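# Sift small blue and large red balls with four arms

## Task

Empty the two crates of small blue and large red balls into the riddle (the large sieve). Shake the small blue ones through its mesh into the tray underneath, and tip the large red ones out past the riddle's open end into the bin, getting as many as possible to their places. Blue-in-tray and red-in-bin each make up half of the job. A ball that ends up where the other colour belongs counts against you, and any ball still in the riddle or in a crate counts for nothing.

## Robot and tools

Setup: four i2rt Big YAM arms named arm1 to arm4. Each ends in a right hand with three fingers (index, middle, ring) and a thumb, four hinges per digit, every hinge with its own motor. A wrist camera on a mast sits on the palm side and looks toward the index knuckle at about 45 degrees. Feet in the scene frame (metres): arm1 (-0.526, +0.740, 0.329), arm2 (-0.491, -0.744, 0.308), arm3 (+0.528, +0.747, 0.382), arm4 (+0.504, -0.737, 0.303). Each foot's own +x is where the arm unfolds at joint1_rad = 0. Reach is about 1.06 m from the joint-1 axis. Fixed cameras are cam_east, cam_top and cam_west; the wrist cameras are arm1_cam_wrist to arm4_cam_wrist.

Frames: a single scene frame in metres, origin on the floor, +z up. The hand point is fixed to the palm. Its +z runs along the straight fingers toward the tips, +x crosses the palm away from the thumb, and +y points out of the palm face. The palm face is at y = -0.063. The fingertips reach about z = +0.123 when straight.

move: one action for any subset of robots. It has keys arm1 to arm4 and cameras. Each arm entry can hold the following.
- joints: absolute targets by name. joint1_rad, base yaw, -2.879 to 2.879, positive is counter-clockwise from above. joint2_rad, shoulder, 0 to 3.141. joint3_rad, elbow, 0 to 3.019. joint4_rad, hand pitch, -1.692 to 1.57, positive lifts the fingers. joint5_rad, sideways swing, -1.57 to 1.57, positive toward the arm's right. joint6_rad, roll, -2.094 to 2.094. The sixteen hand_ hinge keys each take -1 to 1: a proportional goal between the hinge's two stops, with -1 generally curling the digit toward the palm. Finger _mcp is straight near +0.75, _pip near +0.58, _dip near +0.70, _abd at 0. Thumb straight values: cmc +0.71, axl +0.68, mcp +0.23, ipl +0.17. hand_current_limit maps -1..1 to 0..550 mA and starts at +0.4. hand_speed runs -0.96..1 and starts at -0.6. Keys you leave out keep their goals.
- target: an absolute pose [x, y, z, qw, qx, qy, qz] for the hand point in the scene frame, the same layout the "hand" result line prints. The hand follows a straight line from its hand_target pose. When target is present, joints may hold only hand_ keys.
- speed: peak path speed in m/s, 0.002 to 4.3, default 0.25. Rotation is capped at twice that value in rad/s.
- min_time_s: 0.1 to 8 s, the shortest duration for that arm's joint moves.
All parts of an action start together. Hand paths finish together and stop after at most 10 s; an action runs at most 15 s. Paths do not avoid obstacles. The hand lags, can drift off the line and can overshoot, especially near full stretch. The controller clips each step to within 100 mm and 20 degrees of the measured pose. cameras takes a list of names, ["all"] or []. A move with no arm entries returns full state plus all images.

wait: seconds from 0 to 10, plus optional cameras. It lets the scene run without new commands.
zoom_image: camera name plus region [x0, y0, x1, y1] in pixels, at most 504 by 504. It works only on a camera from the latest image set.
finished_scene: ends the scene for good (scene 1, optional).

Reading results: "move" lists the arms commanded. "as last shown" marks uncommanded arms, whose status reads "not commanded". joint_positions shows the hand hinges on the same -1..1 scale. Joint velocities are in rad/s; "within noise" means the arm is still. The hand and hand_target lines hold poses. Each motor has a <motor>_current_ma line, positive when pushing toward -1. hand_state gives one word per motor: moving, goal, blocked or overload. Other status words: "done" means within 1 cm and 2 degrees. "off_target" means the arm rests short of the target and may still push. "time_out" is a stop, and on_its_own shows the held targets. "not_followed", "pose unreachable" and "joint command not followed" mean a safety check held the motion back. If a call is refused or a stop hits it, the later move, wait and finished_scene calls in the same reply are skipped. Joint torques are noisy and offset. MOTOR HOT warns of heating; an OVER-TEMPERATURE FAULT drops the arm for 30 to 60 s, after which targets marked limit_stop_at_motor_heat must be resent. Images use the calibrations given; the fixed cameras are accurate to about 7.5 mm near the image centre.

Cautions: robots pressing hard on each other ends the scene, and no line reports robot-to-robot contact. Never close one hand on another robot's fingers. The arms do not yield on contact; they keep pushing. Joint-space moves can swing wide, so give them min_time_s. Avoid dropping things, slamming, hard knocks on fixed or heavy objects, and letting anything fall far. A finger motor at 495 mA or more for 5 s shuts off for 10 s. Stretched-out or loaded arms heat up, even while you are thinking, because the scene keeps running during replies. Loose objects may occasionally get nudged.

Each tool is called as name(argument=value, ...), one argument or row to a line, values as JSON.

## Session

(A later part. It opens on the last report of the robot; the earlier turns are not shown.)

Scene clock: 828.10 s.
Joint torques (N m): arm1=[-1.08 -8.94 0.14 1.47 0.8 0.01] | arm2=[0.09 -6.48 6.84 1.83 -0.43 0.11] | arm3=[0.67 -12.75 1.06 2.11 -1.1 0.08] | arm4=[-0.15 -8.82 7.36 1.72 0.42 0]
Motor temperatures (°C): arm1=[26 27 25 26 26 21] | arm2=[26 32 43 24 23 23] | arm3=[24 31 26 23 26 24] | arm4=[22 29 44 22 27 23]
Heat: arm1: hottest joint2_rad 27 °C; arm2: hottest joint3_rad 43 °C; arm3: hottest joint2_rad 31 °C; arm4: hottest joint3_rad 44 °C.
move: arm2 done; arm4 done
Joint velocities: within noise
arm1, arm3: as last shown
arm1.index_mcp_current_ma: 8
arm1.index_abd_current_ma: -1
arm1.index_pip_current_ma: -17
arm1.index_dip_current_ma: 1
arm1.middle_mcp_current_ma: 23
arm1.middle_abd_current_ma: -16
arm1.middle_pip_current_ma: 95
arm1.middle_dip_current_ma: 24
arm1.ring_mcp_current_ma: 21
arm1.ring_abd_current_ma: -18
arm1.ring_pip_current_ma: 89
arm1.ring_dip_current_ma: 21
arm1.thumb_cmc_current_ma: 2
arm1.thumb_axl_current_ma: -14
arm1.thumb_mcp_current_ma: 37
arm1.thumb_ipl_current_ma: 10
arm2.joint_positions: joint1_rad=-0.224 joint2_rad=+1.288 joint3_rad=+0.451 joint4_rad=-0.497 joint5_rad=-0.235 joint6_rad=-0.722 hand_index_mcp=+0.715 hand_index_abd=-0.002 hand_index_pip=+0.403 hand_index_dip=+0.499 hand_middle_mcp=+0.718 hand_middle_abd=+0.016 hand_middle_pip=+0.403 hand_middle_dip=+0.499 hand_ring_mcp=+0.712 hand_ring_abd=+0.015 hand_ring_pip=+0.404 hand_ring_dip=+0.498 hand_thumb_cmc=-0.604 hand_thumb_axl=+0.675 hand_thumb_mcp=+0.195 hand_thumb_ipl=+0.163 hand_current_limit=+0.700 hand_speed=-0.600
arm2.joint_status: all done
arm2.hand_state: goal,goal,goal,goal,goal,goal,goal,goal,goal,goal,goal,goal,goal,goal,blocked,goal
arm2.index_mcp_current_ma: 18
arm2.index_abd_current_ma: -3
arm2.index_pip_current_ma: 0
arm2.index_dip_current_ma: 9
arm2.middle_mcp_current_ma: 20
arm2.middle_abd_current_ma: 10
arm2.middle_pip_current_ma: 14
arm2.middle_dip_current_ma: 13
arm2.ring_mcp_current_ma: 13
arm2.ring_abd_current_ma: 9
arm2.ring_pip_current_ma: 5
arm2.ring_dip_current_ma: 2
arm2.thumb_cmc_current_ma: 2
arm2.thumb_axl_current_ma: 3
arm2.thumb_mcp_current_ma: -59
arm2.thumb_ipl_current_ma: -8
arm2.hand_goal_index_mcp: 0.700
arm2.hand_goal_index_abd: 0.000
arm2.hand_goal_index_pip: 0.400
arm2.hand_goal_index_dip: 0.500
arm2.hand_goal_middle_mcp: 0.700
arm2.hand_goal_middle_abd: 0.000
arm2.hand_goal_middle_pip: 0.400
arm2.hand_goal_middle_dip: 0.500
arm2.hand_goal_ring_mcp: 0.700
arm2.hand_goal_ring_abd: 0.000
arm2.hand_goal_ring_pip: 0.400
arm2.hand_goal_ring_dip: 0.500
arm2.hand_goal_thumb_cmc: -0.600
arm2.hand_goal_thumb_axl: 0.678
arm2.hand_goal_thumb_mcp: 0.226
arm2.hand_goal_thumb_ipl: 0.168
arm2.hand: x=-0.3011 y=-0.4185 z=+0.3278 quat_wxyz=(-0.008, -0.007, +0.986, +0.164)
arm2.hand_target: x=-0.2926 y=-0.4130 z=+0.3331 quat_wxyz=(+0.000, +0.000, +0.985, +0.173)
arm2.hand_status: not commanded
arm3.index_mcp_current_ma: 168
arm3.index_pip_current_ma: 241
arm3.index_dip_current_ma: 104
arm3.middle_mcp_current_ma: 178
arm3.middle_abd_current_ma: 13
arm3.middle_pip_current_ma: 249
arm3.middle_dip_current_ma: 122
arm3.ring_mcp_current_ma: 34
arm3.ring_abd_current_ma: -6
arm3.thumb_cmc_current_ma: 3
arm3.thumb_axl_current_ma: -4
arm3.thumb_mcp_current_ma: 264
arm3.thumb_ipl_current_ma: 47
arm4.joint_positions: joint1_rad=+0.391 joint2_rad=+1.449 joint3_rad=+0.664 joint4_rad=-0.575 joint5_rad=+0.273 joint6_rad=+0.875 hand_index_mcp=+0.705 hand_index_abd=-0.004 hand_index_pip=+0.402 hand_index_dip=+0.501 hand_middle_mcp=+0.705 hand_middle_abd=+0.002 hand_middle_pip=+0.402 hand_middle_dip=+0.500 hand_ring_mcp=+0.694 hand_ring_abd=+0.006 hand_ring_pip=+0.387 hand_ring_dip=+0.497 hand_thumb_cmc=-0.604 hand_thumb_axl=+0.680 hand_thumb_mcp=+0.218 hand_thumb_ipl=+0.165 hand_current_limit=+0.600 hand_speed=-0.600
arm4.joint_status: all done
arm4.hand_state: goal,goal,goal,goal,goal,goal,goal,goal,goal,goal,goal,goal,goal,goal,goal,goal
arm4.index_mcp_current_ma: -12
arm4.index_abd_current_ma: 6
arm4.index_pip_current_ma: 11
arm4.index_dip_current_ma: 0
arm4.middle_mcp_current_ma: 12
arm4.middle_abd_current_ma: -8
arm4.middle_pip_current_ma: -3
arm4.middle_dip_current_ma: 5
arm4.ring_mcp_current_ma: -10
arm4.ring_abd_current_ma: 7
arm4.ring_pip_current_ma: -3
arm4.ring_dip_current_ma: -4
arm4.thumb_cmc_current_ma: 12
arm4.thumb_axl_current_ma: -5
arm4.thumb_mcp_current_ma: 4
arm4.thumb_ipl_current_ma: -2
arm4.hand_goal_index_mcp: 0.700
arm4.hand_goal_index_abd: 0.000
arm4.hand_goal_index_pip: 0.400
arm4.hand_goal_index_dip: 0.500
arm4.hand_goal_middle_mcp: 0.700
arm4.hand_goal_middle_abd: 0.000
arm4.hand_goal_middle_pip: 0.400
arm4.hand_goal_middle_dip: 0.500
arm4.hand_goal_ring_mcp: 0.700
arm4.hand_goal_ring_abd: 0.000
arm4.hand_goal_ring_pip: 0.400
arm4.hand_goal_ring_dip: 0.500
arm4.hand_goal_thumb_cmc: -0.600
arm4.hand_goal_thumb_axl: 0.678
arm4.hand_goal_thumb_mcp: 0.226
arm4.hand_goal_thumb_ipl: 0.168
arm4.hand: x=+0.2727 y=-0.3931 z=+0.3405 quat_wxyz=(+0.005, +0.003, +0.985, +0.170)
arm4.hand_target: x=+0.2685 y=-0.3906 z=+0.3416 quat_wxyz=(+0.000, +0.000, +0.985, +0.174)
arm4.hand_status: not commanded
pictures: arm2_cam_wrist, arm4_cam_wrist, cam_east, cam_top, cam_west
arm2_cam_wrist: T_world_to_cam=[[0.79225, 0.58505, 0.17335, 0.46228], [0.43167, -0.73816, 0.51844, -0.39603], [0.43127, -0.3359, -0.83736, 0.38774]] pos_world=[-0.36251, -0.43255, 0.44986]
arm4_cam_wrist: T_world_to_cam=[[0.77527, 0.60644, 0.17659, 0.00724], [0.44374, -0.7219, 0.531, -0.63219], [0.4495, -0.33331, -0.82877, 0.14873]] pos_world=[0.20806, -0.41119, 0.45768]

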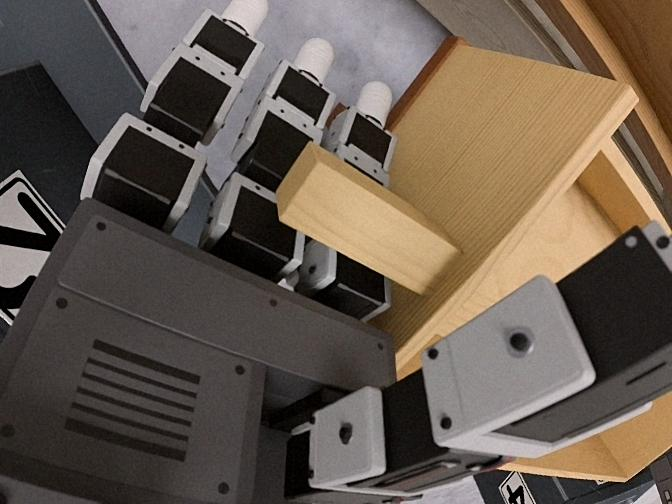

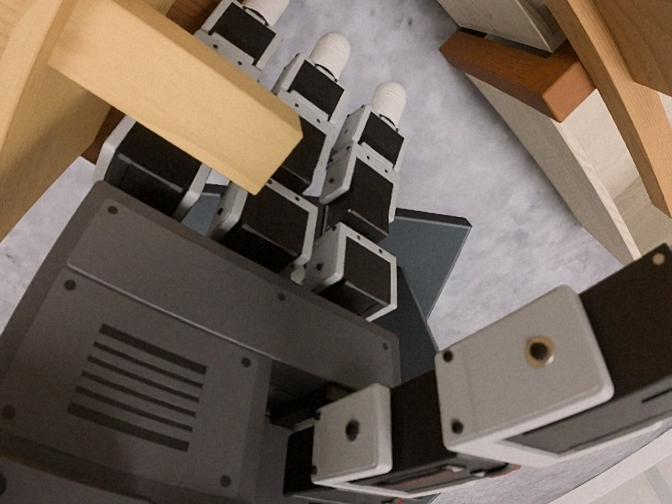

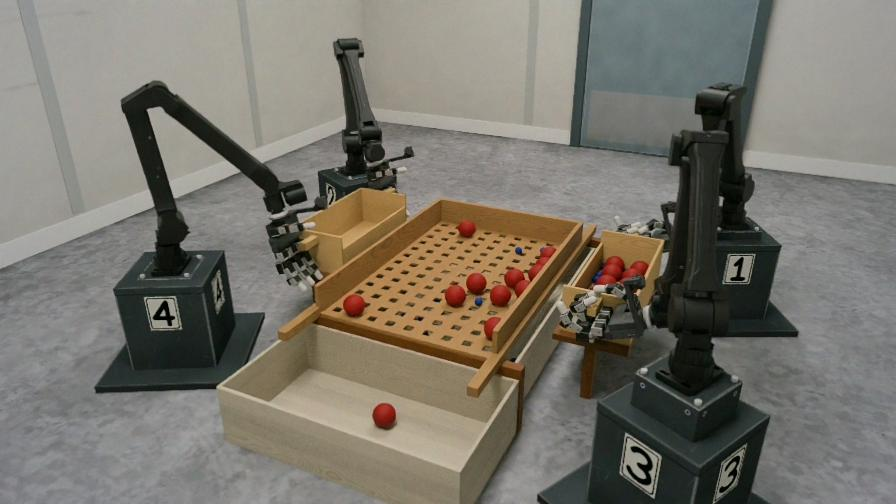

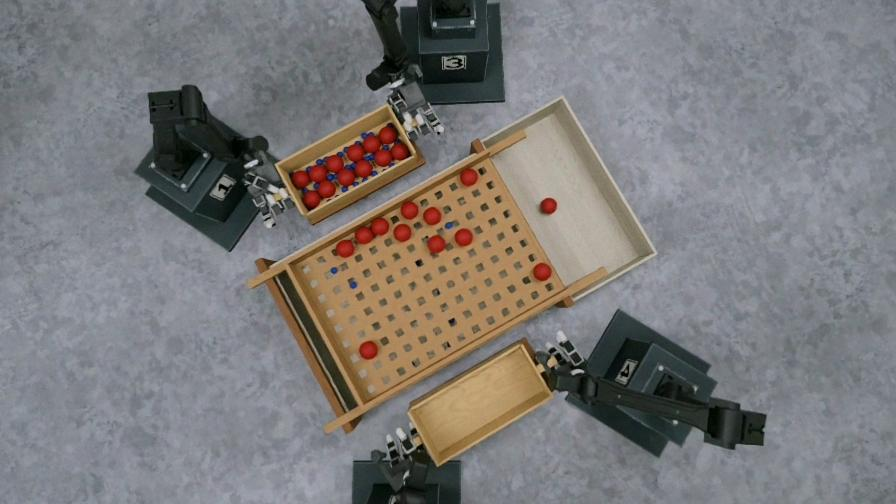

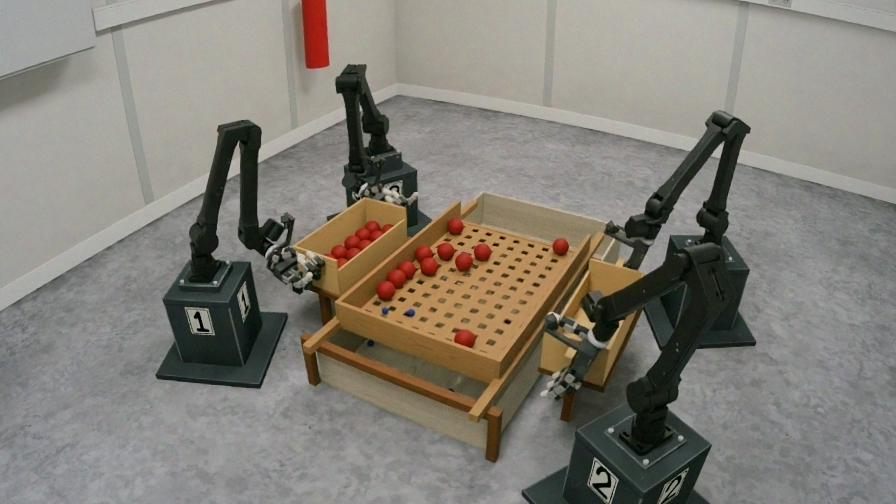

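move(
  arm2={"joints": {"hand_index_mcp": 0.78, "hand_index_pip": 0.58, "hand_index_dip": 0.70, "hand_middle_mcp": 0.78, "hand_middle_pip": 0.58, "hand_middle_dip": 0.70, "hand_ring_mcp": 0.78, "hand_ring_pip": 0.58, "hand_ring_dip": 0.70, "hand_thumb_cmc": -0.5}},
  arm4={"joints": {"hand_index_mcp": 0.78, "hand_index_pip": 0.58, "hand_index_dip": 0.70, "hand_middle_mcp": 0.78, "hand_middle_pip": 0.58, "hand_middle_dip": 0.70, "hand_ring_mcp": 0.78, "hand_ring_pip": 0.58, "hand_ring_dip": 0.70, "hand_thumb_cmc": -0.5}},
)

move(
  arm2={"target": [-0.298, -0.470, 0.345, 0, 0, 0.9848, 0.1736], "speed": 0.2},
  arm4={"target": [0.272, -0.445, 0.350, 0, 0, 0.9848, 0.1736], "speed": 0.2},
)

move(
  arm2={"target": [-0.310, -0.480, 0.520, 0, 0, 0.9848, 0.1736], "speed": 0.4},
  arm4={"target": [0.280, -0.450, 0.520, 0, 0, 0.9848, 0.1736], "speed": 0.4},
  cameras=["cam_top", "cam_west", "cam_east", "arm1_cam_wrist", "arm3_cam_wrist"],
)

Scene clock: 835.27 s.
Joint torques (N m): arm1=[-1.08 -8.94 0.12 1.44 0.8 0.01] | arm2=[0.26 -6.65 6.82 1.7 -0.43 0.1] | arm3=[0.73 -12.81 1.03 2.14 -1.11 0.08] | arm4=[-0.03 -9.05 7.57 1.7 0.45 -0.01]
Motor temperatures (°C): arm1=[26 27 25 26 26 21] | arm2=[26 32 42 24 23 23] | arm3=[24 31 26 23 26 24] | arm4=[22 29 43 22 27 23]
Heat: arm1: hottest joint2_rad 27 °C; arm2: hottest joint3_rad 42 °C; arm3: hottest joint2_rad 31 °C; arm4: hottest joint3_rad 43 °C.
move: arm2 done; arm4 done
Joint velocities: within noise
arm1.joint_positions: joint1_rad=+0.722 joint2_rad=+2.002 joint3_rad=+0.272 joint4_rad=+0.946 joint5_rad=+1.055 joint6_rad=+0.701 hand_index_mcp=+0.587 hand_index_abd=+0.000 hand_index_pip=+0.069 hand_index_dip=+0.260 hand_middle_mcp=+0.521 hand_middle_abd=-0.005 hand_middle_pip=-0.570 hand_middle_dip=-0.410 hand_ring_mcp=+0.538 hand_ring_abd=-0.002 hand_ring_pip=-0.589 hand_ring_dip=-0.398 hand_thumb_cmc=-0.774 hand_thumb_axl=+0.253 hand_thumb_mcp=-0.377 hand_thumb_ipl=-0.290 hand_current_limit=+0.700 hand_speed=-0.600
arm1.joint_status: not commanded
arm1.hand_state: blocked,goal,goal,goal,blocked,goal,blocked,blocked,blocked,goal,blocked,blocked,goal,goal,blocked,goal
arm1.index_mcp_current_ma: 13
arm1.index_abd_current_ma: 0
arm1.index_pip_current_ma: -13
arm1.index_dip_current_ma: -1
arm1.middle_mcp_current_ma: 17
arm1.middle_abd_current_ma: -14
arm1.middle_pip_current_ma: 91
arm1.middle_dip_current_ma: 23
arm1.ring_mcp_current_ma: 24
arm1.ring_abd_current_ma: -14
arm1.ring_pip_current_ma: 88
arm1.ring_dip_current_ma: 44
arm1.thumb_cmc_current_ma: 23
arm1.thumb_axl_current_ma: 1
arm1.thumb_mcp_current_ma: 47
arm1.thumb_ipl_current_ma: 19
arm1.hand_goal_index_mcp: 0.548
arm1.hand_goal_index_abd: 0.000
arm1.hand_goal_index_pip: 0.066
arm1.hand_goal_index_dip: 0.262
arm1.hand_goal_middle_mcp: 0.430
arm1.hand_goal_middle_abd: 0.000
arm1.hand_goal_middle_pip: -0.800
arm1.hand_goal_middle_dip: -0.500
arm1.hand_goal_ring_mcp: 0.430
arm1.hand_goal_ring_abd: 0.000
arm1.hand_goal_ring_pip: -0.800
arm1.hand_goal_ring_dip: -0.500
arm1.hand_goal_thumb_cmc: -0.786
arm1.hand_goal_thumb_axl: 0.258
arm1.hand_goal_thumb_mcp: -0.450
arm1.hand_goal_thumb_ipl: -0.300
arm1.hand: x=-0.3307 y=+0.4603 z=+0.3660 quat_wxyz=(+0.571, +0.821, +0.005, -0.002)
arm1.hand_target: x=-0.3329 y=+0.4597 z=+0.3667 quat_wxyz=(+0.573, +0.819, +0.000, +0.000)
arm1.hand_status: not commanded
arm2.joint_positions: joint1_rad=-0.224 joint2_rad=+1.288 joint3_rad=+0.451 joint4_rad=-0.495 joint5_rad=-0.235 joint6_rad=-0.722 hand_index_mcp=+0.783 hand_index_abd=-0.002 hand_index_pip=+0.582 hand_index_dip=+0.698 hand_middle_mcp=+0.783 hand_middle_abd=+0.016 hand_middle_pip=+0.581 hand_middle_dip=+0.698 hand_ring_mcp=+0.785 hand_ring_abd=+0.015 hand_ring_pip=+0.582 hand_ring_dip=+0.697 hand_thumb_cmc=-0.500 hand_thumb_axl=+0.675 hand_thumb_mcp=+0.195 hand_thumb_ipl=+0.163 hand_current_limit=+0.700 hand_speed=-0.600
arm2.joint_status: all done
arm2.hand_state: goal,goal,goal,goal,goal,goal,goal,goal,goal,goal,goal,goal,goal,goal,blocked,goal
arm2.index_mcp_current_ma: -2
arm2.index_abd_current_ma: -1
arm2.index_pip_current_ma: 2
arm2.index_dip_current_ma: 2
arm2.middle_mcp_current_ma: 2
arm2.middle_abd_current_ma: 7
arm2.middle_pip_current_ma: 13
arm2.middle_dip_current_ma: 7
arm2.ring_mcp_current_ma: 4
arm2.ring_abd_current_ma: 8
arm2.ring_pip_current_ma: -1
arm2.ring_dip_current_ma: -3
arm2.thumb_cmc_current_ma: 7
arm2.thumb_axl_current_ma: -2
arm2.thumb_mcp_current_ma: -63
arm2.thumb_ipl_current_ma: -7
arm2.hand_goal_index_mcp: 0.780
arm2.hand_goal_index_abd: 0.000
arm2.hand_goal_index_pip: 0.580
arm2.hand_goal_index_dip: 0.700
arm2.hand_goal_middle_mcp: 0.780
arm2.hand_goal_middle_abd: 0.000
arm2.hand_goal_middle_pip: 0.580
arm2.hand_goal_middle_dip: 0.700
arm2.hand_goal_ring_mcp: 0.780
arm2.hand_goal_ring_abd: 0.000
arm2.hand_goal_ring_pip: 0.580
arm2.hand_goal_ring_dip: 0.700
arm2.hand_goal_thumb_cmc: -0.500
arm2.hand_goal_thumb_axl: 0.678
arm2.hand_goal_thumb_mcp: 0.226
arm2.hand_goal_thumb_ipl: 0.168
arm2.hand: x=-0.3008 y=-0.4182 z=+0.3280 quat_wxyz=(-0.008, -0.007, +0.986, +0.165)
arm2.hand_target: x=-0.2926 y=-0.4130 z=+0.3331 quat_wxyz=(-0.001, +0.000, +0.985, +0.173)
arm2.hand_status: not commanded
arm3.joint_positions: joint1_rad=-0.811 joint2_rad=+2.165 joint3_rad=+0.531 joint4_rad=+0.697 joint5_rad=-1.105 joint6_rad=-0.855 hand_index_mcp=+0.595 hand_index_abd=-0.001 hand_index_pip=-0.555 hand_index_dip=-0.386 hand_middle_mcp=+0.588 hand_middle_abd=+0.002 hand_middle_pip=-0.542 hand_middle_dip=-0.364 hand_ring_mcp=+0.583 hand_ring_abd=+0.001 hand_ring_pip=+0.070 hand_ring_dip=+0.261 hand_thumb_cmc=-0.593 hand_thumb_axl=+0.680 hand_thumb_mcp=-0.259 hand_thumb_ipl=-0.267 hand_current_limit=+0.700 hand_speed=-0.600
arm3.joint_status: not commanded
arm3.hand_state: blocked,goal,blocked,blocked,blocked,goal,blocked,blocked,blocked,goal,goal,goal,goal,goal,blocked,blocked
arm3.index_mcp_current_ma: 173
arm3.index_abd_current_ma: -3
arm3.index_pip_current_ma: 245
arm3.index_dip_current_ma: 101
arm3.middle_mcp_current_ma: 174
arm3.middle_abd_current_ma: 5
arm3.middle_pip_current_ma: 246
arm3.middle_dip_current_ma: 127
arm3.ring_mcp_current_ma: 34
arm3.ring_abd_current_ma: -8
arm3.ring_pip_current_ma: -5
arm3.ring_dip_current_ma: 6
arm3.thumb_cmc_current_ma: 12
arm3.thumb_axl_current_ma: -6
arm3.thumb_mcp_current_ma: 254
arm3.thumb_ipl_current_ma: 46
arm3.hand_goal_index_mcp: 0.430
arm3.hand_goal_index_abd: 0.000
arm3.hand_goal_index_pip: -0.800
arm3.hand_goal_index_dip: -0.500
arm3.hand_goal_middle_mcp: 0.430
arm3.hand_goal_middle_abd: 0.000
arm3.hand_goal_middle_pip: -0.800
arm3.hand_goal_middle_dip: -0.500
arm3.hand_goal_ring_mcp: 0.548
arm3.hand_goal_ring_abd: 0.000
arm3.hand_goal_ring_pip: 0.066
arm3.hand_goal_ring_dip: 0.262
arm3.hand_goal_thumb_cmc: -0.600
arm3.hand_goal_thumb_axl: 0.678
arm3.hand_goal_thumb_mcp: -0.450
arm3.hand_goal_thumb_ipl: -0.300
arm3.hand: x=+0.2067 y=+0.4656 z=+0.3655 quat_wxyz=(+0.568, +0.823, -0.011, +0.008)
arm3.hand_target: x=+0.2080 y=+0.4637 z=+0.3690 quat_wxyz=(+0.573, +0.819, +0.000, +0.000)
arm3.hand_status: not commanded
arm4.joint_positions: joint1_rad=+0.391 joint2_rad=+1.449 joint3_rad=+0.663 joint4_rad=-0.572 joint5_rad=+0.272 joint6_rad=+0.874 hand_index_mcp=+0.784 hand_index_abd=-0.004 hand_index_pip=+0.582 hand_index_dip=+0.698 hand_middle_mcp=+0.784 hand_middle_abd=+0.001 hand_middle_pip=+0.582 hand_middle_dip=+0.700 hand_ring_mcp=+0.782 hand_ring_abd=+0.006 hand_ring_pip=+0.582 hand_ring_dip=+0.698 hand_thumb_cmc=-0.497 hand_thumb_axl=+0.680 hand_thumb_mcp=+0.218 hand_thumb_ipl=+0.165 hand_current_limit=+0.600 hand_speed=-0.600
arm4.joint_status: all done
arm4.hand_state: goal,goal,goal,goal,goal,goal,goal,goal,goal,goal,goal,goal,goal,goal,goal,goal
arm4.index_mcp_current_ma: -4
arm4.index_abd_current_ma: 1
arm4.index_pip_current_ma: 17
arm4.index_dip_current_ma: 11
arm4.middle_mcp_current_ma: 12
arm4.middle_abd_current_ma: -10
arm4.middle_pip_current_ma: -20
arm4.middle_dip_current_ma: 3
arm4.ring_mcp_current_ma: 5
arm4.ring_abd_current_ma: 9
arm4.ring_pip_current_ma: 17
arm4.ring_dip_current_ma: 11
arm4.thumb_cmc_current_ma: -1
arm4.thumb_axl_current_ma: -19
arm4.thumb_mcp_current_ma: -2
arm4.thumb_ipl_current_ma: -5
arm4.hand_goal_index_mcp: 0.780
arm4.hand_goal_index_abd: 0.000
arm4.hand_goal_index_pip: 0.580
arm4.hand_goal_index_dip: 0.700
arm4.hand_goal_middle_mcp: 0.780
arm4.hand_goal_middle_abd: 0.000
arm4.hand_goal_middle_pip: 0.580
arm4.hand_goal_middle_dip: 0.700
arm4.hand_goal_ring_mcp: 0.780
arm4.hand_goal_ring_abd: 0.000
arm4.hand_goal_ring_pip: 0.580
arm4.hand_goal_ring_dip: 0.700
arm4.hand_goal_thumb_cmc: -0.500
arm4.hand_goal_thumb_axl: 0.678
arm4.hand_goal_thumb_mcp: 0.226
arm4.hand_goal_thumb_ipl: 0.168
arm4.hand: x=+0.2725 y=-0.3933 z=+0.3401 quat_wxyz=(+0.004, +0.003, +0.985, +0.170)
arm4.hand_target: x=+0.2685 y=-0.3907 z=+0.3416 quat_wxyz=(+0.000, +0.000, +0.985, +0.174)
arm4.hand_status: not commanded
pictures: none

Scene clock: 836.60 s.
Joint torques (N m): arm1=[-1.08 -8.88 0.12 1.43 0.8 0] | arm2=[-0.91 -5.54 6.31 0.61 -0.57 -0.11] | arm3=[0.85 -12.81 1.06 2.14 -1.11 0.09] | arm4=[1.2 -8.35 7.42 0.76 0.61 0.13]
Motor temperatures (°C): arm1=[26 27 25 26 26 21] | arm2=[26 32 42 24 23 23] | arm3=[24 31 26 23 26 24] | arm4=[22 29 43 22 27 23]
Heat: arm1: hottest joint2_rad 27 °C; arm2: hottest joint3_rad 42 °C; arm3: hottest joint2_rad 31 °C; arm4: hottest joint3_rad 43 °C.
move: arm2 done; arm4 done
Joint velocities: within noise
arm1, arm3: as last shown
arm1.index_mcp_current_ma: -6
arm1.index_abd_current_ma: -1
arm1.index_pip_current_ma: -10
arm1.index_dip_current_ma: 2
arm1.middle_mcp_current_ma: 25
arm1.middle_abd_current_ma: -16
arm1.middle_pip_current_ma: 92
arm1.middle_dip_current_ma: 13
arm1.ring_mcp_current_ma: 35
arm1.ring_abd_current_ma: 0
arm1.ring_pip_current_ma: 86
arm1.ring_dip_current_ma: 21
arm1.thumb_cmc_current_ma: -1
arm1.thumb_axl_current_ma: -4
arm1.thumb_mcp_current_ma: 30
arm1.thumb_ipl_current_ma: -1
arm2.joint_positions: joint1_rad=-0.371 joint2_rad=+1.129 joint3_rad=+0.383 joint4_rad=-0.598 joint5_rad=-0.270 joint6_rad=-0.857 hand_index_mcp=+0.783 hand_index_abd=-0.002 hand_index_pip=+0.582 hand_index_dip=+0.698 hand_middle_mcp=+0.783 hand_middle_abd=+0.015 hand_middle_pip=+0.581 hand_middle_dip=+0.698 hand_ring_mcp=+0.785 hand_ring_abd=+0.014 hand_ring_pip=+0.582 hand_ring_dip=+0.697 hand_thumb_cmc=-0.500 hand_thumb_axl=+0.675 hand_thumb_mcp=+0.195 hand_thumb_ipl=+0.163 hand_current_limit=+0.700 hand_speed=-0.600
arm2.joint_status: not commanded
arm2.hand_state: goal,goal,goal,goal,goal,goal,goal,goal,goal,goal,goal,goal,goal,goal,blocked,goal
arm2.index_mcp_current_ma: 2
arm2.index_abd_current_ma: -5
arm2.index_pip_current_ma: 0
arm2.index_dip_current_ma: -1
arm2.middle_mcp_current_ma: 5
arm2.middle_abd_current_ma: 4
arm2.middle_pip_current_ma: 8
arm2.middle_dip_current_ma: 5
arm2.ring_mcp_current_ma: -2
arm2.ring_abd_current_ma: 5
arm2.ring_pip_current_ma: 3
arm2.ring_dip_current_ma: 2
arm2.thumb_cmc_current_ma: 0
arm2.thumb_axl_current_ma: 2
arm2.thumb_mcp_current_ma: -66
arm2.thumb_ipl_current_ma: -3
arm2.hand_goal_index_mcp: 0.780
arm2.hand_goal_index_abd: 0.000
arm2.hand_goal_index_pip: 0.580
arm2.hand_goal_index_dip: 0.700
arm2.hand_goal_middle_mcp: 0.780
arm2.hand_goal_middle_abd: 0.000
arm2.hand_goal_middle_pip: 0.580
arm2.hand_goal_middle_dip: 0.700
arm2.hand_goal_ring_mcp: 0.780
arm2.hand_goal_ring_abd: 0.000
arm2.hand_goal_ring_pip: 0.580
arm2.hand_goal_ring_dip: 0.700
arm2.hand_goal_thumb_cmc: -0.500
arm2.hand_goal_thumb_axl: 0.678
arm2.hand_goal_thumb_mcp: 0.226
arm2.hand_goal_thumb_ipl: 0.168
arm2.hand: x=-0.2997 y=-0.4664 z=+0.3437 quat_wxyz=(+0.000, -0.002, +0.985, +0.173)
arm2.hand_target: x=-0.2980 y=-0.4699 z=+0.3449 quat_wxyz=(+0.000, +0.000, +0.985, +0.174)
arm2.hand_status: done (0.004 m and 0.2 deg from the pose sent, 0.055 m and 1.6 deg at the start)
arm3.index_mcp_current_ma: 171
arm3.index_abd_current_ma: -1
arm3.index_pip_current_ma: 244
arm3.index_dip_current_ma: 102
arm3.middle_mcp_current_ma: 181
arm3.middle_abd_current_ma: 1
arm3.middle_pip_current_ma: 251
arm3.middle_dip_current_ma: 129
arm3.ring_mcp_current_ma: 30
arm3.ring_abd_current_ma: -9
arm3.ring_pip_current_ma: 1
arm3.ring_dip_current_ma: 1
arm3.thumb_axl_current_ma: -9
arm3.thumb_mcp_current_ma: 260
arm3.thumb_ipl_current_ma: 44
arm4.joint_positions: joint1_rad=+0.515 joint2_rad=+1.360 joint3_rad=+0.592 joint4_rad=-0.625 joint5_rad=+0.296 joint6_rad=+0.997 hand_index_mcp=+0.784 hand_index_abd=-0.004 hand_index_pip=+0.582 hand_index_dip=+0.698 hand_middle_mcp=+0.783 hand_middle_abd=+0.001 hand_middle_pip=+0.582 hand_middle_dip=+0.700 hand_ring_mcp=+0.782 hand_ring_abd=+0.004 hand_ring_pip=+0.582 hand_ring_dip=+0.698 hand_thumb_cmc=-0.498 hand_thumb_axl=+0.680 hand_thumb_mcp=+0.218 hand_thumb_ipl=+0.165 hand_current_limit=+0.600 hand_speed=-0.600
arm4.joint_status: not commanded
arm4.hand_state: goal,goal,goal,goal,goal,goal,goal,goal,goal,goal,goal,goal,goal,goal,goal,goal
arm4.index_mcp_current_ma: -9
arm4.index_abd_current_ma: -4
arm4.index_pip_current_ma: 6
arm4.index_dip_current_ma: 0
arm4.middle_mcp_current_ma: 26
arm4.middle_abd_current_ma: -10
arm4.middle_pip_current_ma: -6
arm4.middle_dip_current_ma: 6
arm4.ring_mcp_current_ma: -9
arm4.ring_abd_current_ma: 15
arm4.ring_pip_current_ma: 10
arm4.ring_dip_current_ma: -3
arm4.thumb_cmc_current_ma: 7
arm4.thumb_axl_current_ma: -7
arm4.thumb_mcp_current_ma: -8
arm4.thumb_ipl_current_ma: -3
arm4.hand_goal_index_mcp: 0.780
arm4.hand_goal_index_abd: 0.000
arm4.hand_goal_index_pip: 0.580
arm4.hand_goal_index_dip: 0.700
arm4.hand_goal_middle_mcp: 0.780
arm4.hand_goal_middle_abd: 0.000
arm4.hand_goal_middle_pip: 0.580
arm4.hand_goal_middle_dip: 0.700
arm4.hand_goal_ring_mcp: 0.780
arm4.hand_goal_ring_abd: 0.000
arm4.hand_goal_ring_pip: 0.580
arm4.hand_goal_ring_dip: 0.700
arm4.hand_goal_thumb_cmc: -0.500
arm4.hand_goal_thumb_axl: 0.678
arm4.hand_goal_thumb_mcp: 0.226
arm4.hand_goal_thumb_ipl: 0.168
arm4.hand: x=+0.2755 y=-0.4428 z=+0.3455 quat_wxyz=(+0.004, +0.001, +0.985, +0.171)
arm4.hand_target: x=+0.2721 y=-0.4450 z=+0.3499 quat_wxyz=(+0.000, +0.000, +0.985, +0.174)
arm4.hand_status: done (0.006 m and 0.6 deg from the pose sent, 0.053 m and 0.7 deg at the start)
pictures: none

Scene clock: 837.93 s.
Joint torques (N m): arm1=[-1.08 -8.88 0.1 1.44 0.8 0.01] | arm2=[-1.03 -1.67 12.05 0.53 -0.39 -0.11] | arm3=[0.79 -12.75 1.05 2.13 -1.12 0.09] | arm4=[0.73 -4.78 12.41 0.75 0.45 0.17]
Motor temperatures (°C): arm1=[26 27 25 26 26 21] | arm2=[26 32 42 23 23 23] | arm3=[24 31 26 23 26 24] | arm4=[22 29 43 22 27 23]
Heat: arm1: hottest joint2_rad 27 °C; arm2: hottest joint3_rad 42 °C; arm3: hottest joint2_rad 31 °C; arm4: hottest joint3_rad 43 °C.
move: arm2 off_target; arm4 off_target
Joint velocities: within noise
arm1, arm3: as last shown
arm1.index_mcp_current_ma: 0
arm1.index_abd_current_ma: 8
arm1.index_pip_current_ma: 3
arm1.index_dip_current_ma: 12
arm1.middle_mcp_current_ma: 32
arm1.middle_abd_current_ma: -20
arm1.middle_pip_current_ma: 93
arm1.middle_dip_current_ma: 31
arm1.ring_mcp_current_ma: 24
arm1.ring_abd_current_ma: 4
arm1.ring_pip_current_ma: 91
arm1.ring_dip_current_ma: 31
arm1.thumb_cmc_current_ma: 18
arm1.thumb_axl_current_ma: -15
arm1.thumb_mcp_current_ma: 39
arm1.thumb_ipl_current_ma: 5
arm2.joint_positions: joint1_rad=-0.372 joint2_rad=+0.785 joint3_rad=+0.674 joint4_rad=-1.262 joint5_rad=-0.274 joint6_rad=-0.860 hand_index_mcp=+0.783 hand_index_abd=-0.003 hand_index_pip=+0.582 hand_index_dip=+0.698 hand_middle_mcp=+0.783 hand_middle_abd=+0.010 hand_middle_pip=+0.581 hand_middle_dip=+0.698 hand_ring_mcp=+0.785 hand_ring_abd=+0.009 hand_ring_pip=+0.582 hand_ring_dip=+0.697 hand_thumb_cmc=-0.500 hand_thumb_axl=+0.675 hand_thumb_mcp=+0.195 hand_thumb_ipl=+0.163 hand_current_limit=+0.700 hand_speed=-0.600
arm2.joint_status: not commanded
arm2.hand_state: goal,goal,goal,goal,goal,goal,goal,goal,goal,goal,goal,goal,goal,goal,blocked,goal
arm2.index_mcp_current_ma: -3
arm2.index_abd_current_ma: -3
arm2.index_pip_current_ma: 0
arm2.index_dip_current_ma: 2
arm2.middle_mcp_current_ma: -1
arm2.middle_abd_current_ma: 1
arm2.middle_pip_current_ma: 9
arm2.middle_dip_current_ma: 7
arm2.ring_mcp_current_ma: -1
arm2.ring_abd_current_ma: 8
arm2.ring_pip_current_ma: 2
arm2.ring_dip_current_ma: -1
arm2.thumb_cmc_current_ma: 2
arm2.thumb_axl_current_ma: 9
arm2.thumb_mcp_current_ma: -63
arm2.thumb_ipl_current_ma: -11
arm2.hand_goal_index_mcp: 0.780
arm2.hand_goal_index_abd: 0.000
arm2.hand_goal_index_pip: 0.580
arm2.hand_goal_index_dip: 0.700
arm2.hand_goal_middle_mcp: 0.780
arm2.hand_goal_middle_abd: 0.000
arm2.hand_goal_middle_pip: 0.580
arm2.hand_goal_middle_dip: 0.700
arm2.hand_goal_ring_mcp: 0.780
arm2.hand_goal_ring_abd: 0.000
arm2.hand_goal_ring_pip: 0.580
arm2.hand_goal_ring_dip: 0.700
arm2.hand_goal_thumb_cmc: -0.500
arm2.hand_goal_thumb_axl: 0.678
arm2.hand_goal_thumb_mcp: 0.226
arm2.hand_goal_thumb_ipl: 0.168
arm2.hand: x=-0.3206 y=-0.4823 z=+0.5021 quat_wxyz=(-0.012, -0.001, +0.986, +0.166)
arm2.hand_target: x=-0.3104 y=-0.4802 z=+0.5199 quat_wxyz=(+0.000, +0.000, +0.985, +0.174)
arm2.hand_status: off_target (0.021 m and 1.7 deg from the pose sent, 0.177 m and 0.2 deg at the start)
arm3.index_abd_current_ma: -4
arm3.index_dip_current_ma: 110
arm3.middle_mcp_current_ma: 176
arm3.middle_abd_current_ma: 5
arm3.middle_pip_current_ma: 249
arm3.middle_dip_current_ma: 122
arm3.ring_mcp_current_ma: 32
arm3.ring_abd_current_ma: -8
arm3.ring_pip_current_ma: -5
arm3.ring_dip_current_ma: 10
arm3.thumb_cmc_current_ma: 11
arm3.thumb_axl_current_ma: -3
arm3.thumb_mcp_current_ma: 258
arm3.thumb_ipl_current_ma: 49
arm4.joint_positions: joint1_rad=+0.515 joint2_rad=+1.061 joint3_rad=+0.847 joint4_rad=-1.190 joint5_rad=+0.301 joint6_rad=+0.999 hand_index_mcp=+0.784 hand_index_abd=-0.003 hand_index_pip=+0.582 hand_index_dip=+0.698 hand_middle_mcp=+0.783 hand_middle_abd=+0.004 hand_middle_pip=+0.582 hand_middle_dip=+0.700 hand_ring_mcp=+0.782 hand_ring_abd=-0.002 hand_ring_pip=+0.582 hand_ring_dip=+0.698 hand_thumb_cmc=-0.499 hand_thumb_axl=+0.680 hand_thumb_mcp=+0.218 hand_thumb_ipl=+0.165 hand_current_limit=+0.600 hand_speed=-0.600
arm4.joint_status: not commanded
arm4.hand_state: goal,goal,goal,goal,goal,goal,goal,goal,goal,goal,goal,goal,goal,goal,goal,goal
arm4.index_mcp_current_ma: 7
arm4.index_abd_current_ma: -10
arm4.index_pip_current_ma: 18
arm4.index_dip_current_ma: -4
arm4.middle_mcp_current_ma: 9
arm4.middle_abd_current_ma: -3
arm4.middle_pip_current_ma: 2
arm4.middle_dip_current_ma: 16
arm4.ring_mcp_current_ma: 3
arm4.ring_abd_current_ma: 7
arm4.ring_pip_current_ma: 5
arm4.ring_dip_current_ma: 13
arm4.thumb_cmc_current_ma: 3
arm4.thumb_axl_current_ma: 2
arm4.thumb_mcp_current_ma: 6
arm4.thumb_ipl_current_ma: -5
arm4.hand_goal_index_mcp: 0.780
arm4.hand_goal_index_abd: 0.000
arm4.hand_goal_index_pip: 0.580
arm4.hand_goal_index_dip: 0.700
arm4.hand_goal_middle_mcp: 0.780
arm4.hand_goal_middle_abd: 0.000
arm4.hand_goal_middle_pip: 0.580
arm4.hand_goal_middle_dip: 0.700
arm4.hand_goal_ring_mcp: 0.780
arm4.hand_goal_ring_abd: 0.000
arm4.hand_goal_ring_pip: 0.580
arm4.hand_goal_ring_dip: 0.700
arm4.hand_goal_thumb_cmc: -0.500
arm4.hand_goal_thumb_axl: 0.678
arm4.hand_goal_thumb_mcp: 0.226
arm4.hand_goal_thumb_ipl: 0.168
arm4.hand: x=+0.2901 y=-0.4510 z=+0.5088 quat_wxyz=(+0.010, +0.001, +0.985, +0.170)
arm4.hand_target: x=+0.2802 y=-0.4502 z=+0.5198 quat_wxyz=(+0.000, +0.000, +0.985, +0.174)
arm4.hand_status: off_target (0.015 m and 1.2 deg from the pose sent, 0.175 m and 0.5 deg at the start)
pictures: arm1_cam_wrist, arm3_cam_wrist, cam_east, cam_top, cam_west
arm1_cam_wrist: T_world_to_cam=[[-0.72149, -0.22323, 0.65545, -0.34847], [-0.44504, 0.87469, -0.19199, -0.53378], [-0.53046, -0.43022, -0.73043, 0.41157]] pos_world=[-0.27065, 0.56617, 0.42655]
arm3_cam_wrist: T_world_to_cam=[[-0.81461, -0.2221, 0.53579, 0.11482], [-0.42621, 0.85577, -0.29326, -0.24666], [-0.39338, -0.46725, -0.79179, 0.71467]] pos_world=[0.26954, 0.57052, 0.43201]

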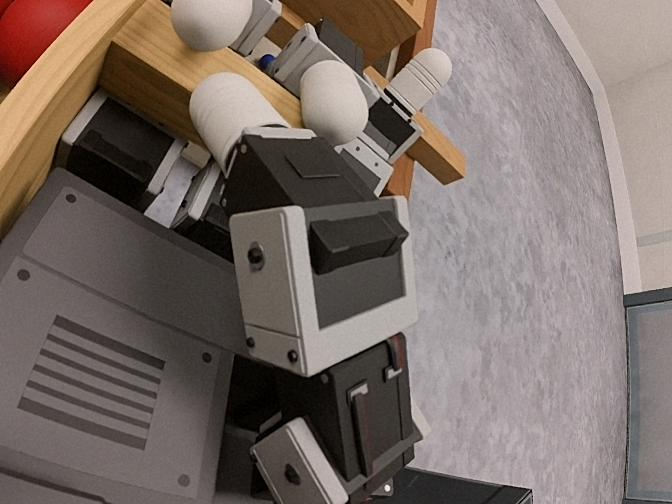

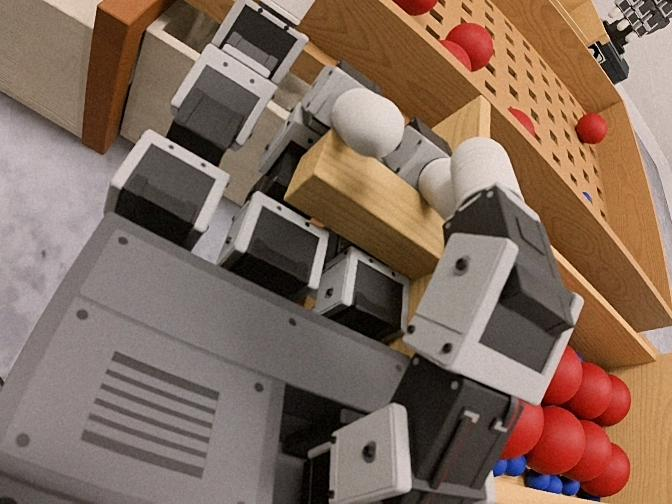

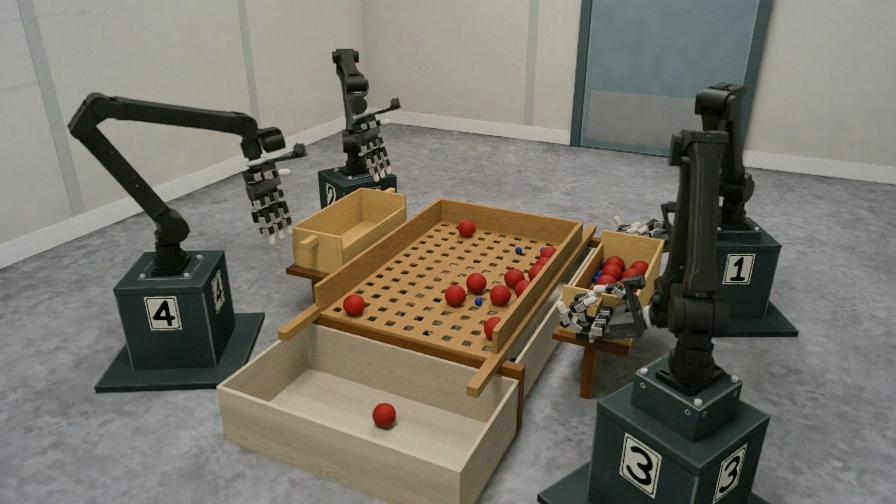

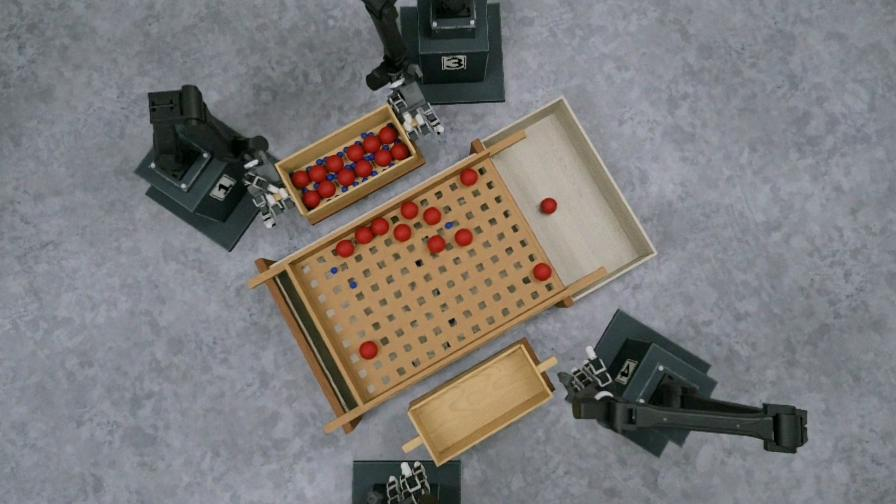

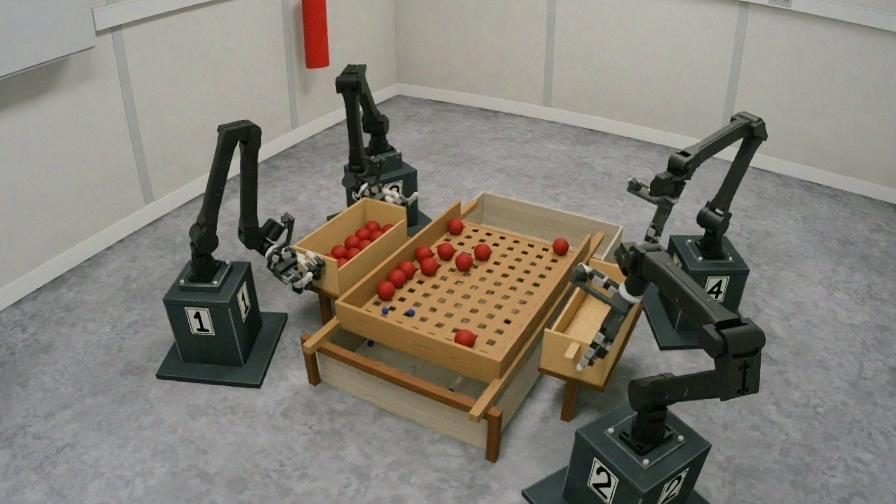

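move(
  arm1={"target": [-0.333, 0.440, 0.480, 0.5736, 0.8192, 0, 0], "speed": 0.15},
  arm3={"target": [0.208, 0.442, 0.480, 0.5736, 0.8192, 0, 0], "speed": 0.15},
  cameras=["cam_top", "cam_west", "cam_east"],
)

Scene clock: 860.33 s.
Joint torques (N m): arm1=[-1.49 -8.76 8.29 0.98 2.03 -0.06] | arm2=[-1.14 -1.9 12.01 0.53 -0.38 -0.11] | arm3=[1.85 -14.1 4.34 1.17 -2.17 -0.01] | arm4=[0.67 -5.07 12.31 0.81 0.42 0.12]
Motor temperatures (°C): arm1=[26 27 25 26 27 21] | arm2=[26 30 42 23 22 23] | arm3=[24 31 26 23 27 24] | arm4=[22 27 45 22 26 23]
Heat: arm1: hottest joint2_rad 27 °C; arm2: hottest joint3_rad 42 °C; arm3: hottest joint2_rad 31 °C; arm4: hottest joint3_rad 45 °C.
move: arm1 off_target; arm3 off_target
Joint velocities: within noise
arm1.joint_positions: joint1_rad=+0.653 joint2_rad=+1.385 joint3_rad=+0.236 joint4_rad=+0.396 joint5_rad=+0.966 joint6_rad=+0.611 hand_index_mcp=+0.590 hand_index_abd=+0.000 hand_index_pip=+0.069 hand_index_dip=+0.260 hand_middle_mcp=+0.547 hand_middle_abd=+0.000 hand_middle_pip=-0.601 hand_middle_dip=-0.400 hand_ring_mcp=+0.525 hand_ring_abd=+0.000 hand_ring_pip=-0.582 hand_ring_dip=-0.398 hand_thumb_cmc=-0.768 hand_thumb_axl=+0.246 hand_thumb_mcp=-0.385 hand_thumb_ipl=-0.290 hand_current_limit=+0.700 hand_speed=-0.600
arm1.joint_status: not commanded
arm1.hand_state: blocked,goal,goal,goal,blocked,goal,blocked,blocked,blocked,goal,blocked,blocked,goal,goal,blocked,goal
arm1.index_mcp_current_ma: 2
arm1.index_abd_current_ma: 3
arm1.index_pip_current_ma: -9
arm1.index_dip_current_ma: 2
arm1.middle_mcp_current_ma: 30
arm1.middle_abd_current_ma: -4
arm1.middle_pip_current_ma: 87
arm1.middle_dip_current_ma: 16
arm1.ring_mcp_current_ma: 30
arm1.ring_abd_current_ma: 0
arm1.ring_pip_current_ma: 85
arm1.ring_dip_current_ma: 39
arm1.thumb_cmc_current_ma: 6
arm1.thumb_axl_current_ma: 5
arm1.thumb_mcp_current_ma: 19
arm1.thumb_ipl_current_ma: -6
arm1.hand_goal_index_mcp: 0.548
arm1.hand_goal_index_abd: 0.000
arm1.hand_goal_index_pip: 0.066
arm1.hand_goal_index_dip: 0.262
arm1.hand_goal_middle_mcp: 0.430
arm1.hand_goal_middle_abd: 0.000
arm1.hand_goal_middle_pip: -0.800
arm1.hand_goal_middle_dip: -0.500
arm1.hand_goal_ring_mcp: 0.430
arm1.hand_goal_ring_abd: 0.000
arm1.hand_goal_ring_pip: -0.800
arm1.hand_goal_ring_dip: -0.500
arm1.hand_goal_thumb_cmc: -0.786
arm1.hand_goal_thumb_axl: 0.258
arm1.hand_goal_thumb_mcp: -0.450
arm1.hand_goal_thumb_ipl: -0.300
arm1.on_its_own: hand_middle_pip moved -0.031 toward your old target -0.800
arm1.hand: x=-0.3357 y=+0.4467 z=+0.4576 quat_wxyz=(+0.553, +0.833, +0.025, -0.006)
arm1.hand_target: x=-0.3335 y=+0.4404 z=+0.4795 quat_wxyz=(+0.573, +0.819, +0.000, +0.000)
arm1.hand_status: off_target (0.024 m and 4.1 deg from the pose sent, 0.116 m and 0.7 deg at the start)
arm2, arm4: as last shown
arm2.index_mcp_current_ma: 5
arm2.index_abd_current_ma: -5
arm2.index_dip_current_ma: 3
arm2.middle_mcp_current_ma: -3
arm2.middle_abd_current_ma: 2
arm2.middle_pip_current_ma: 13
arm2.middle_dip_current_ma: 6
arm2.ring_dip_current_ma: 5
arm2.thumb_axl_current_ma: 2
arm2.thumb_mcp_current_ma: -64
arm2.thumb_ipl_current_ma: -8
arm3.joint_positions: joint1_rad=-0.755 joint2_rad=+1.770 joint3_rad=+0.471 joint4_rad=+0.450 joint5_rad=-1.029 joint6_rad=-0.733 hand_index_mcp=+0.605 hand_index_abd=-0.013 hand_index_pip=-0.554 hand_index_dip=-0.393 hand_middle_mcp=+0.607 hand_middle_abd=-0.006 hand_middle_pip=-0.574 hand_middle_dip=-0.364 hand_ring_mcp=+0.586 hand_ring_abd=+0.001 hand_ring_pip=+0.070 hand_ring_dip=+0.261 hand_thumb_cmc=-0.594 hand_thumb_axl=+0.680 hand_thumb_mcp=-0.271 hand_thumb_ipl=-0.256 hand_current_limit=+0.700 hand_speed=-0.600
arm3.joint_status: not commanded
arm3.hand_state: blocked,goal,blocked,blocked,blocked,goal,blocked,blocked,blocked,goal,goal,goal,goal,goal,blocked,blocked
arm3.index_mcp_current_ma: 186
arm3.index_abd_current_ma: -16
arm3.index_pip_current_ma: 249
arm3.index_dip_current_ma: 91
arm3.middle_mcp_current_ma: 195
arm3.middle_abd_current_ma: -1
arm3.middle_pip_current_ma: 221
arm3.middle_dip_current_ma: 129
arm3.ring_mcp_current_ma: 31
arm3.ring_abd_current_ma: -10
arm3.ring_pip_current_ma: -1
arm3.ring_dip_current_ma: 8
arm3.thumb_cmc_current_ma: 8
arm3.thumb_axl_current_ma: -7
arm3.thumb_mcp_current_ma: 243
arm3.thumb_ipl_current_ma: 51
arm3.hand_goal_index_mcp: 0.430
arm3.hand_goal_index_abd: 0.000
arm3.hand_goal_index_pip: -0.800
arm3.hand_goal_index_dip: -0.500
arm3.hand_goal_middle_mcp: 0.430
arm3.hand_goal_middle_abd: 0.000
arm3.hand_goal_middle_pip: -0.800
arm3.hand_goal_middle_dip: -0.500
arm3.hand_goal_ring_mcp: 0.548
arm3.hand_goal_ring_abd: 0.000
arm3.hand_goal_ring_pip: 0.066
arm3.hand_goal_ring_dip: 0.262
arm3.hand_goal_thumb_cmc: -0.600
arm3.hand_goal_thumb_axl: 0.678
arm3.hand_goal_thumb_mcp: -0.450
arm3.hand_goal_thumb_ipl: -0.300
arm3.on_its_own: hand_middle_pip moved -0.032 toward your old target -0.800
arm3.hand: x=+0.2001 y=+0.4490 z=+0.4595 quat_wxyz=(+0.557, +0.830, -0.029, +0.003)
arm3.hand_target: x=+0.2080 y=+0.4423 z=+0.4792 quat_wxyz=(+0.574, +0.819, +0.000, +0.000)
arm3.hand_status: off_target (0.023 m and 4.0 deg from the pose sent, 0.117 m and 1.7 deg at the start)
arm4.index_mcp_current_ma: -2
arm4.index_abd_current_ma: -12
arm4.index_pip_current_ma: -1
arm4.index_dip_current_ma: -2
arm4.middle_mcp_current_ma: 18
arm4.middle_abd_current_ma: 7
arm4.middle_pip_current_ma: 19
arm4.middle_dip_current_ma: -15
arm4.ring_mcp_current_ma: -1
arm4.ring_abd_current_ma: 8
arm4.ring_pip_current_ma: 11
arm4.ring_dip_current_ma: -14
arm4.thumb_cmc_current_ma: -6
arm4.thumb_axl_current_ma: -6
arm4.thumb_mcp_current_ma: -15
arm4.thumb_ipl_current_ma: -4
pictures: cam_east, cam_top, cam_west

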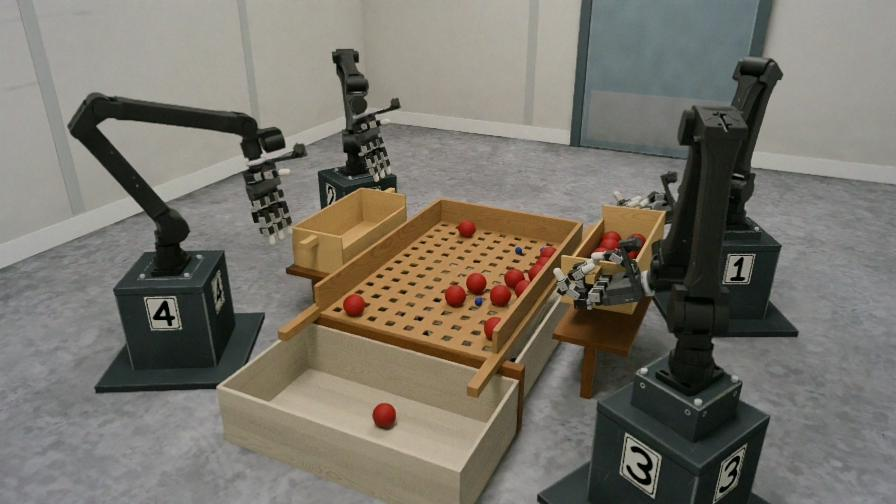

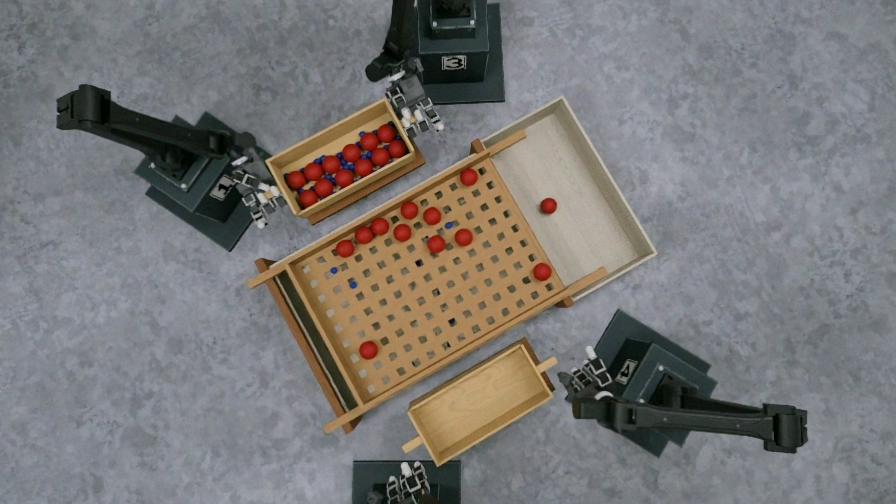

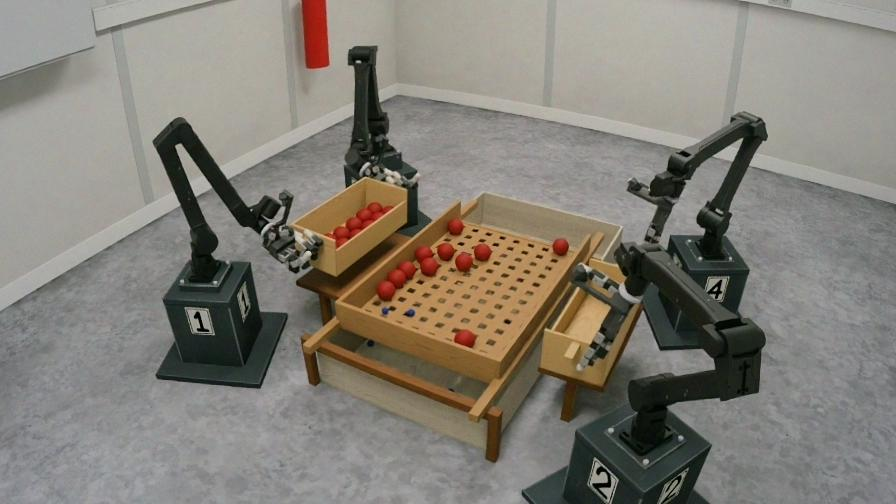

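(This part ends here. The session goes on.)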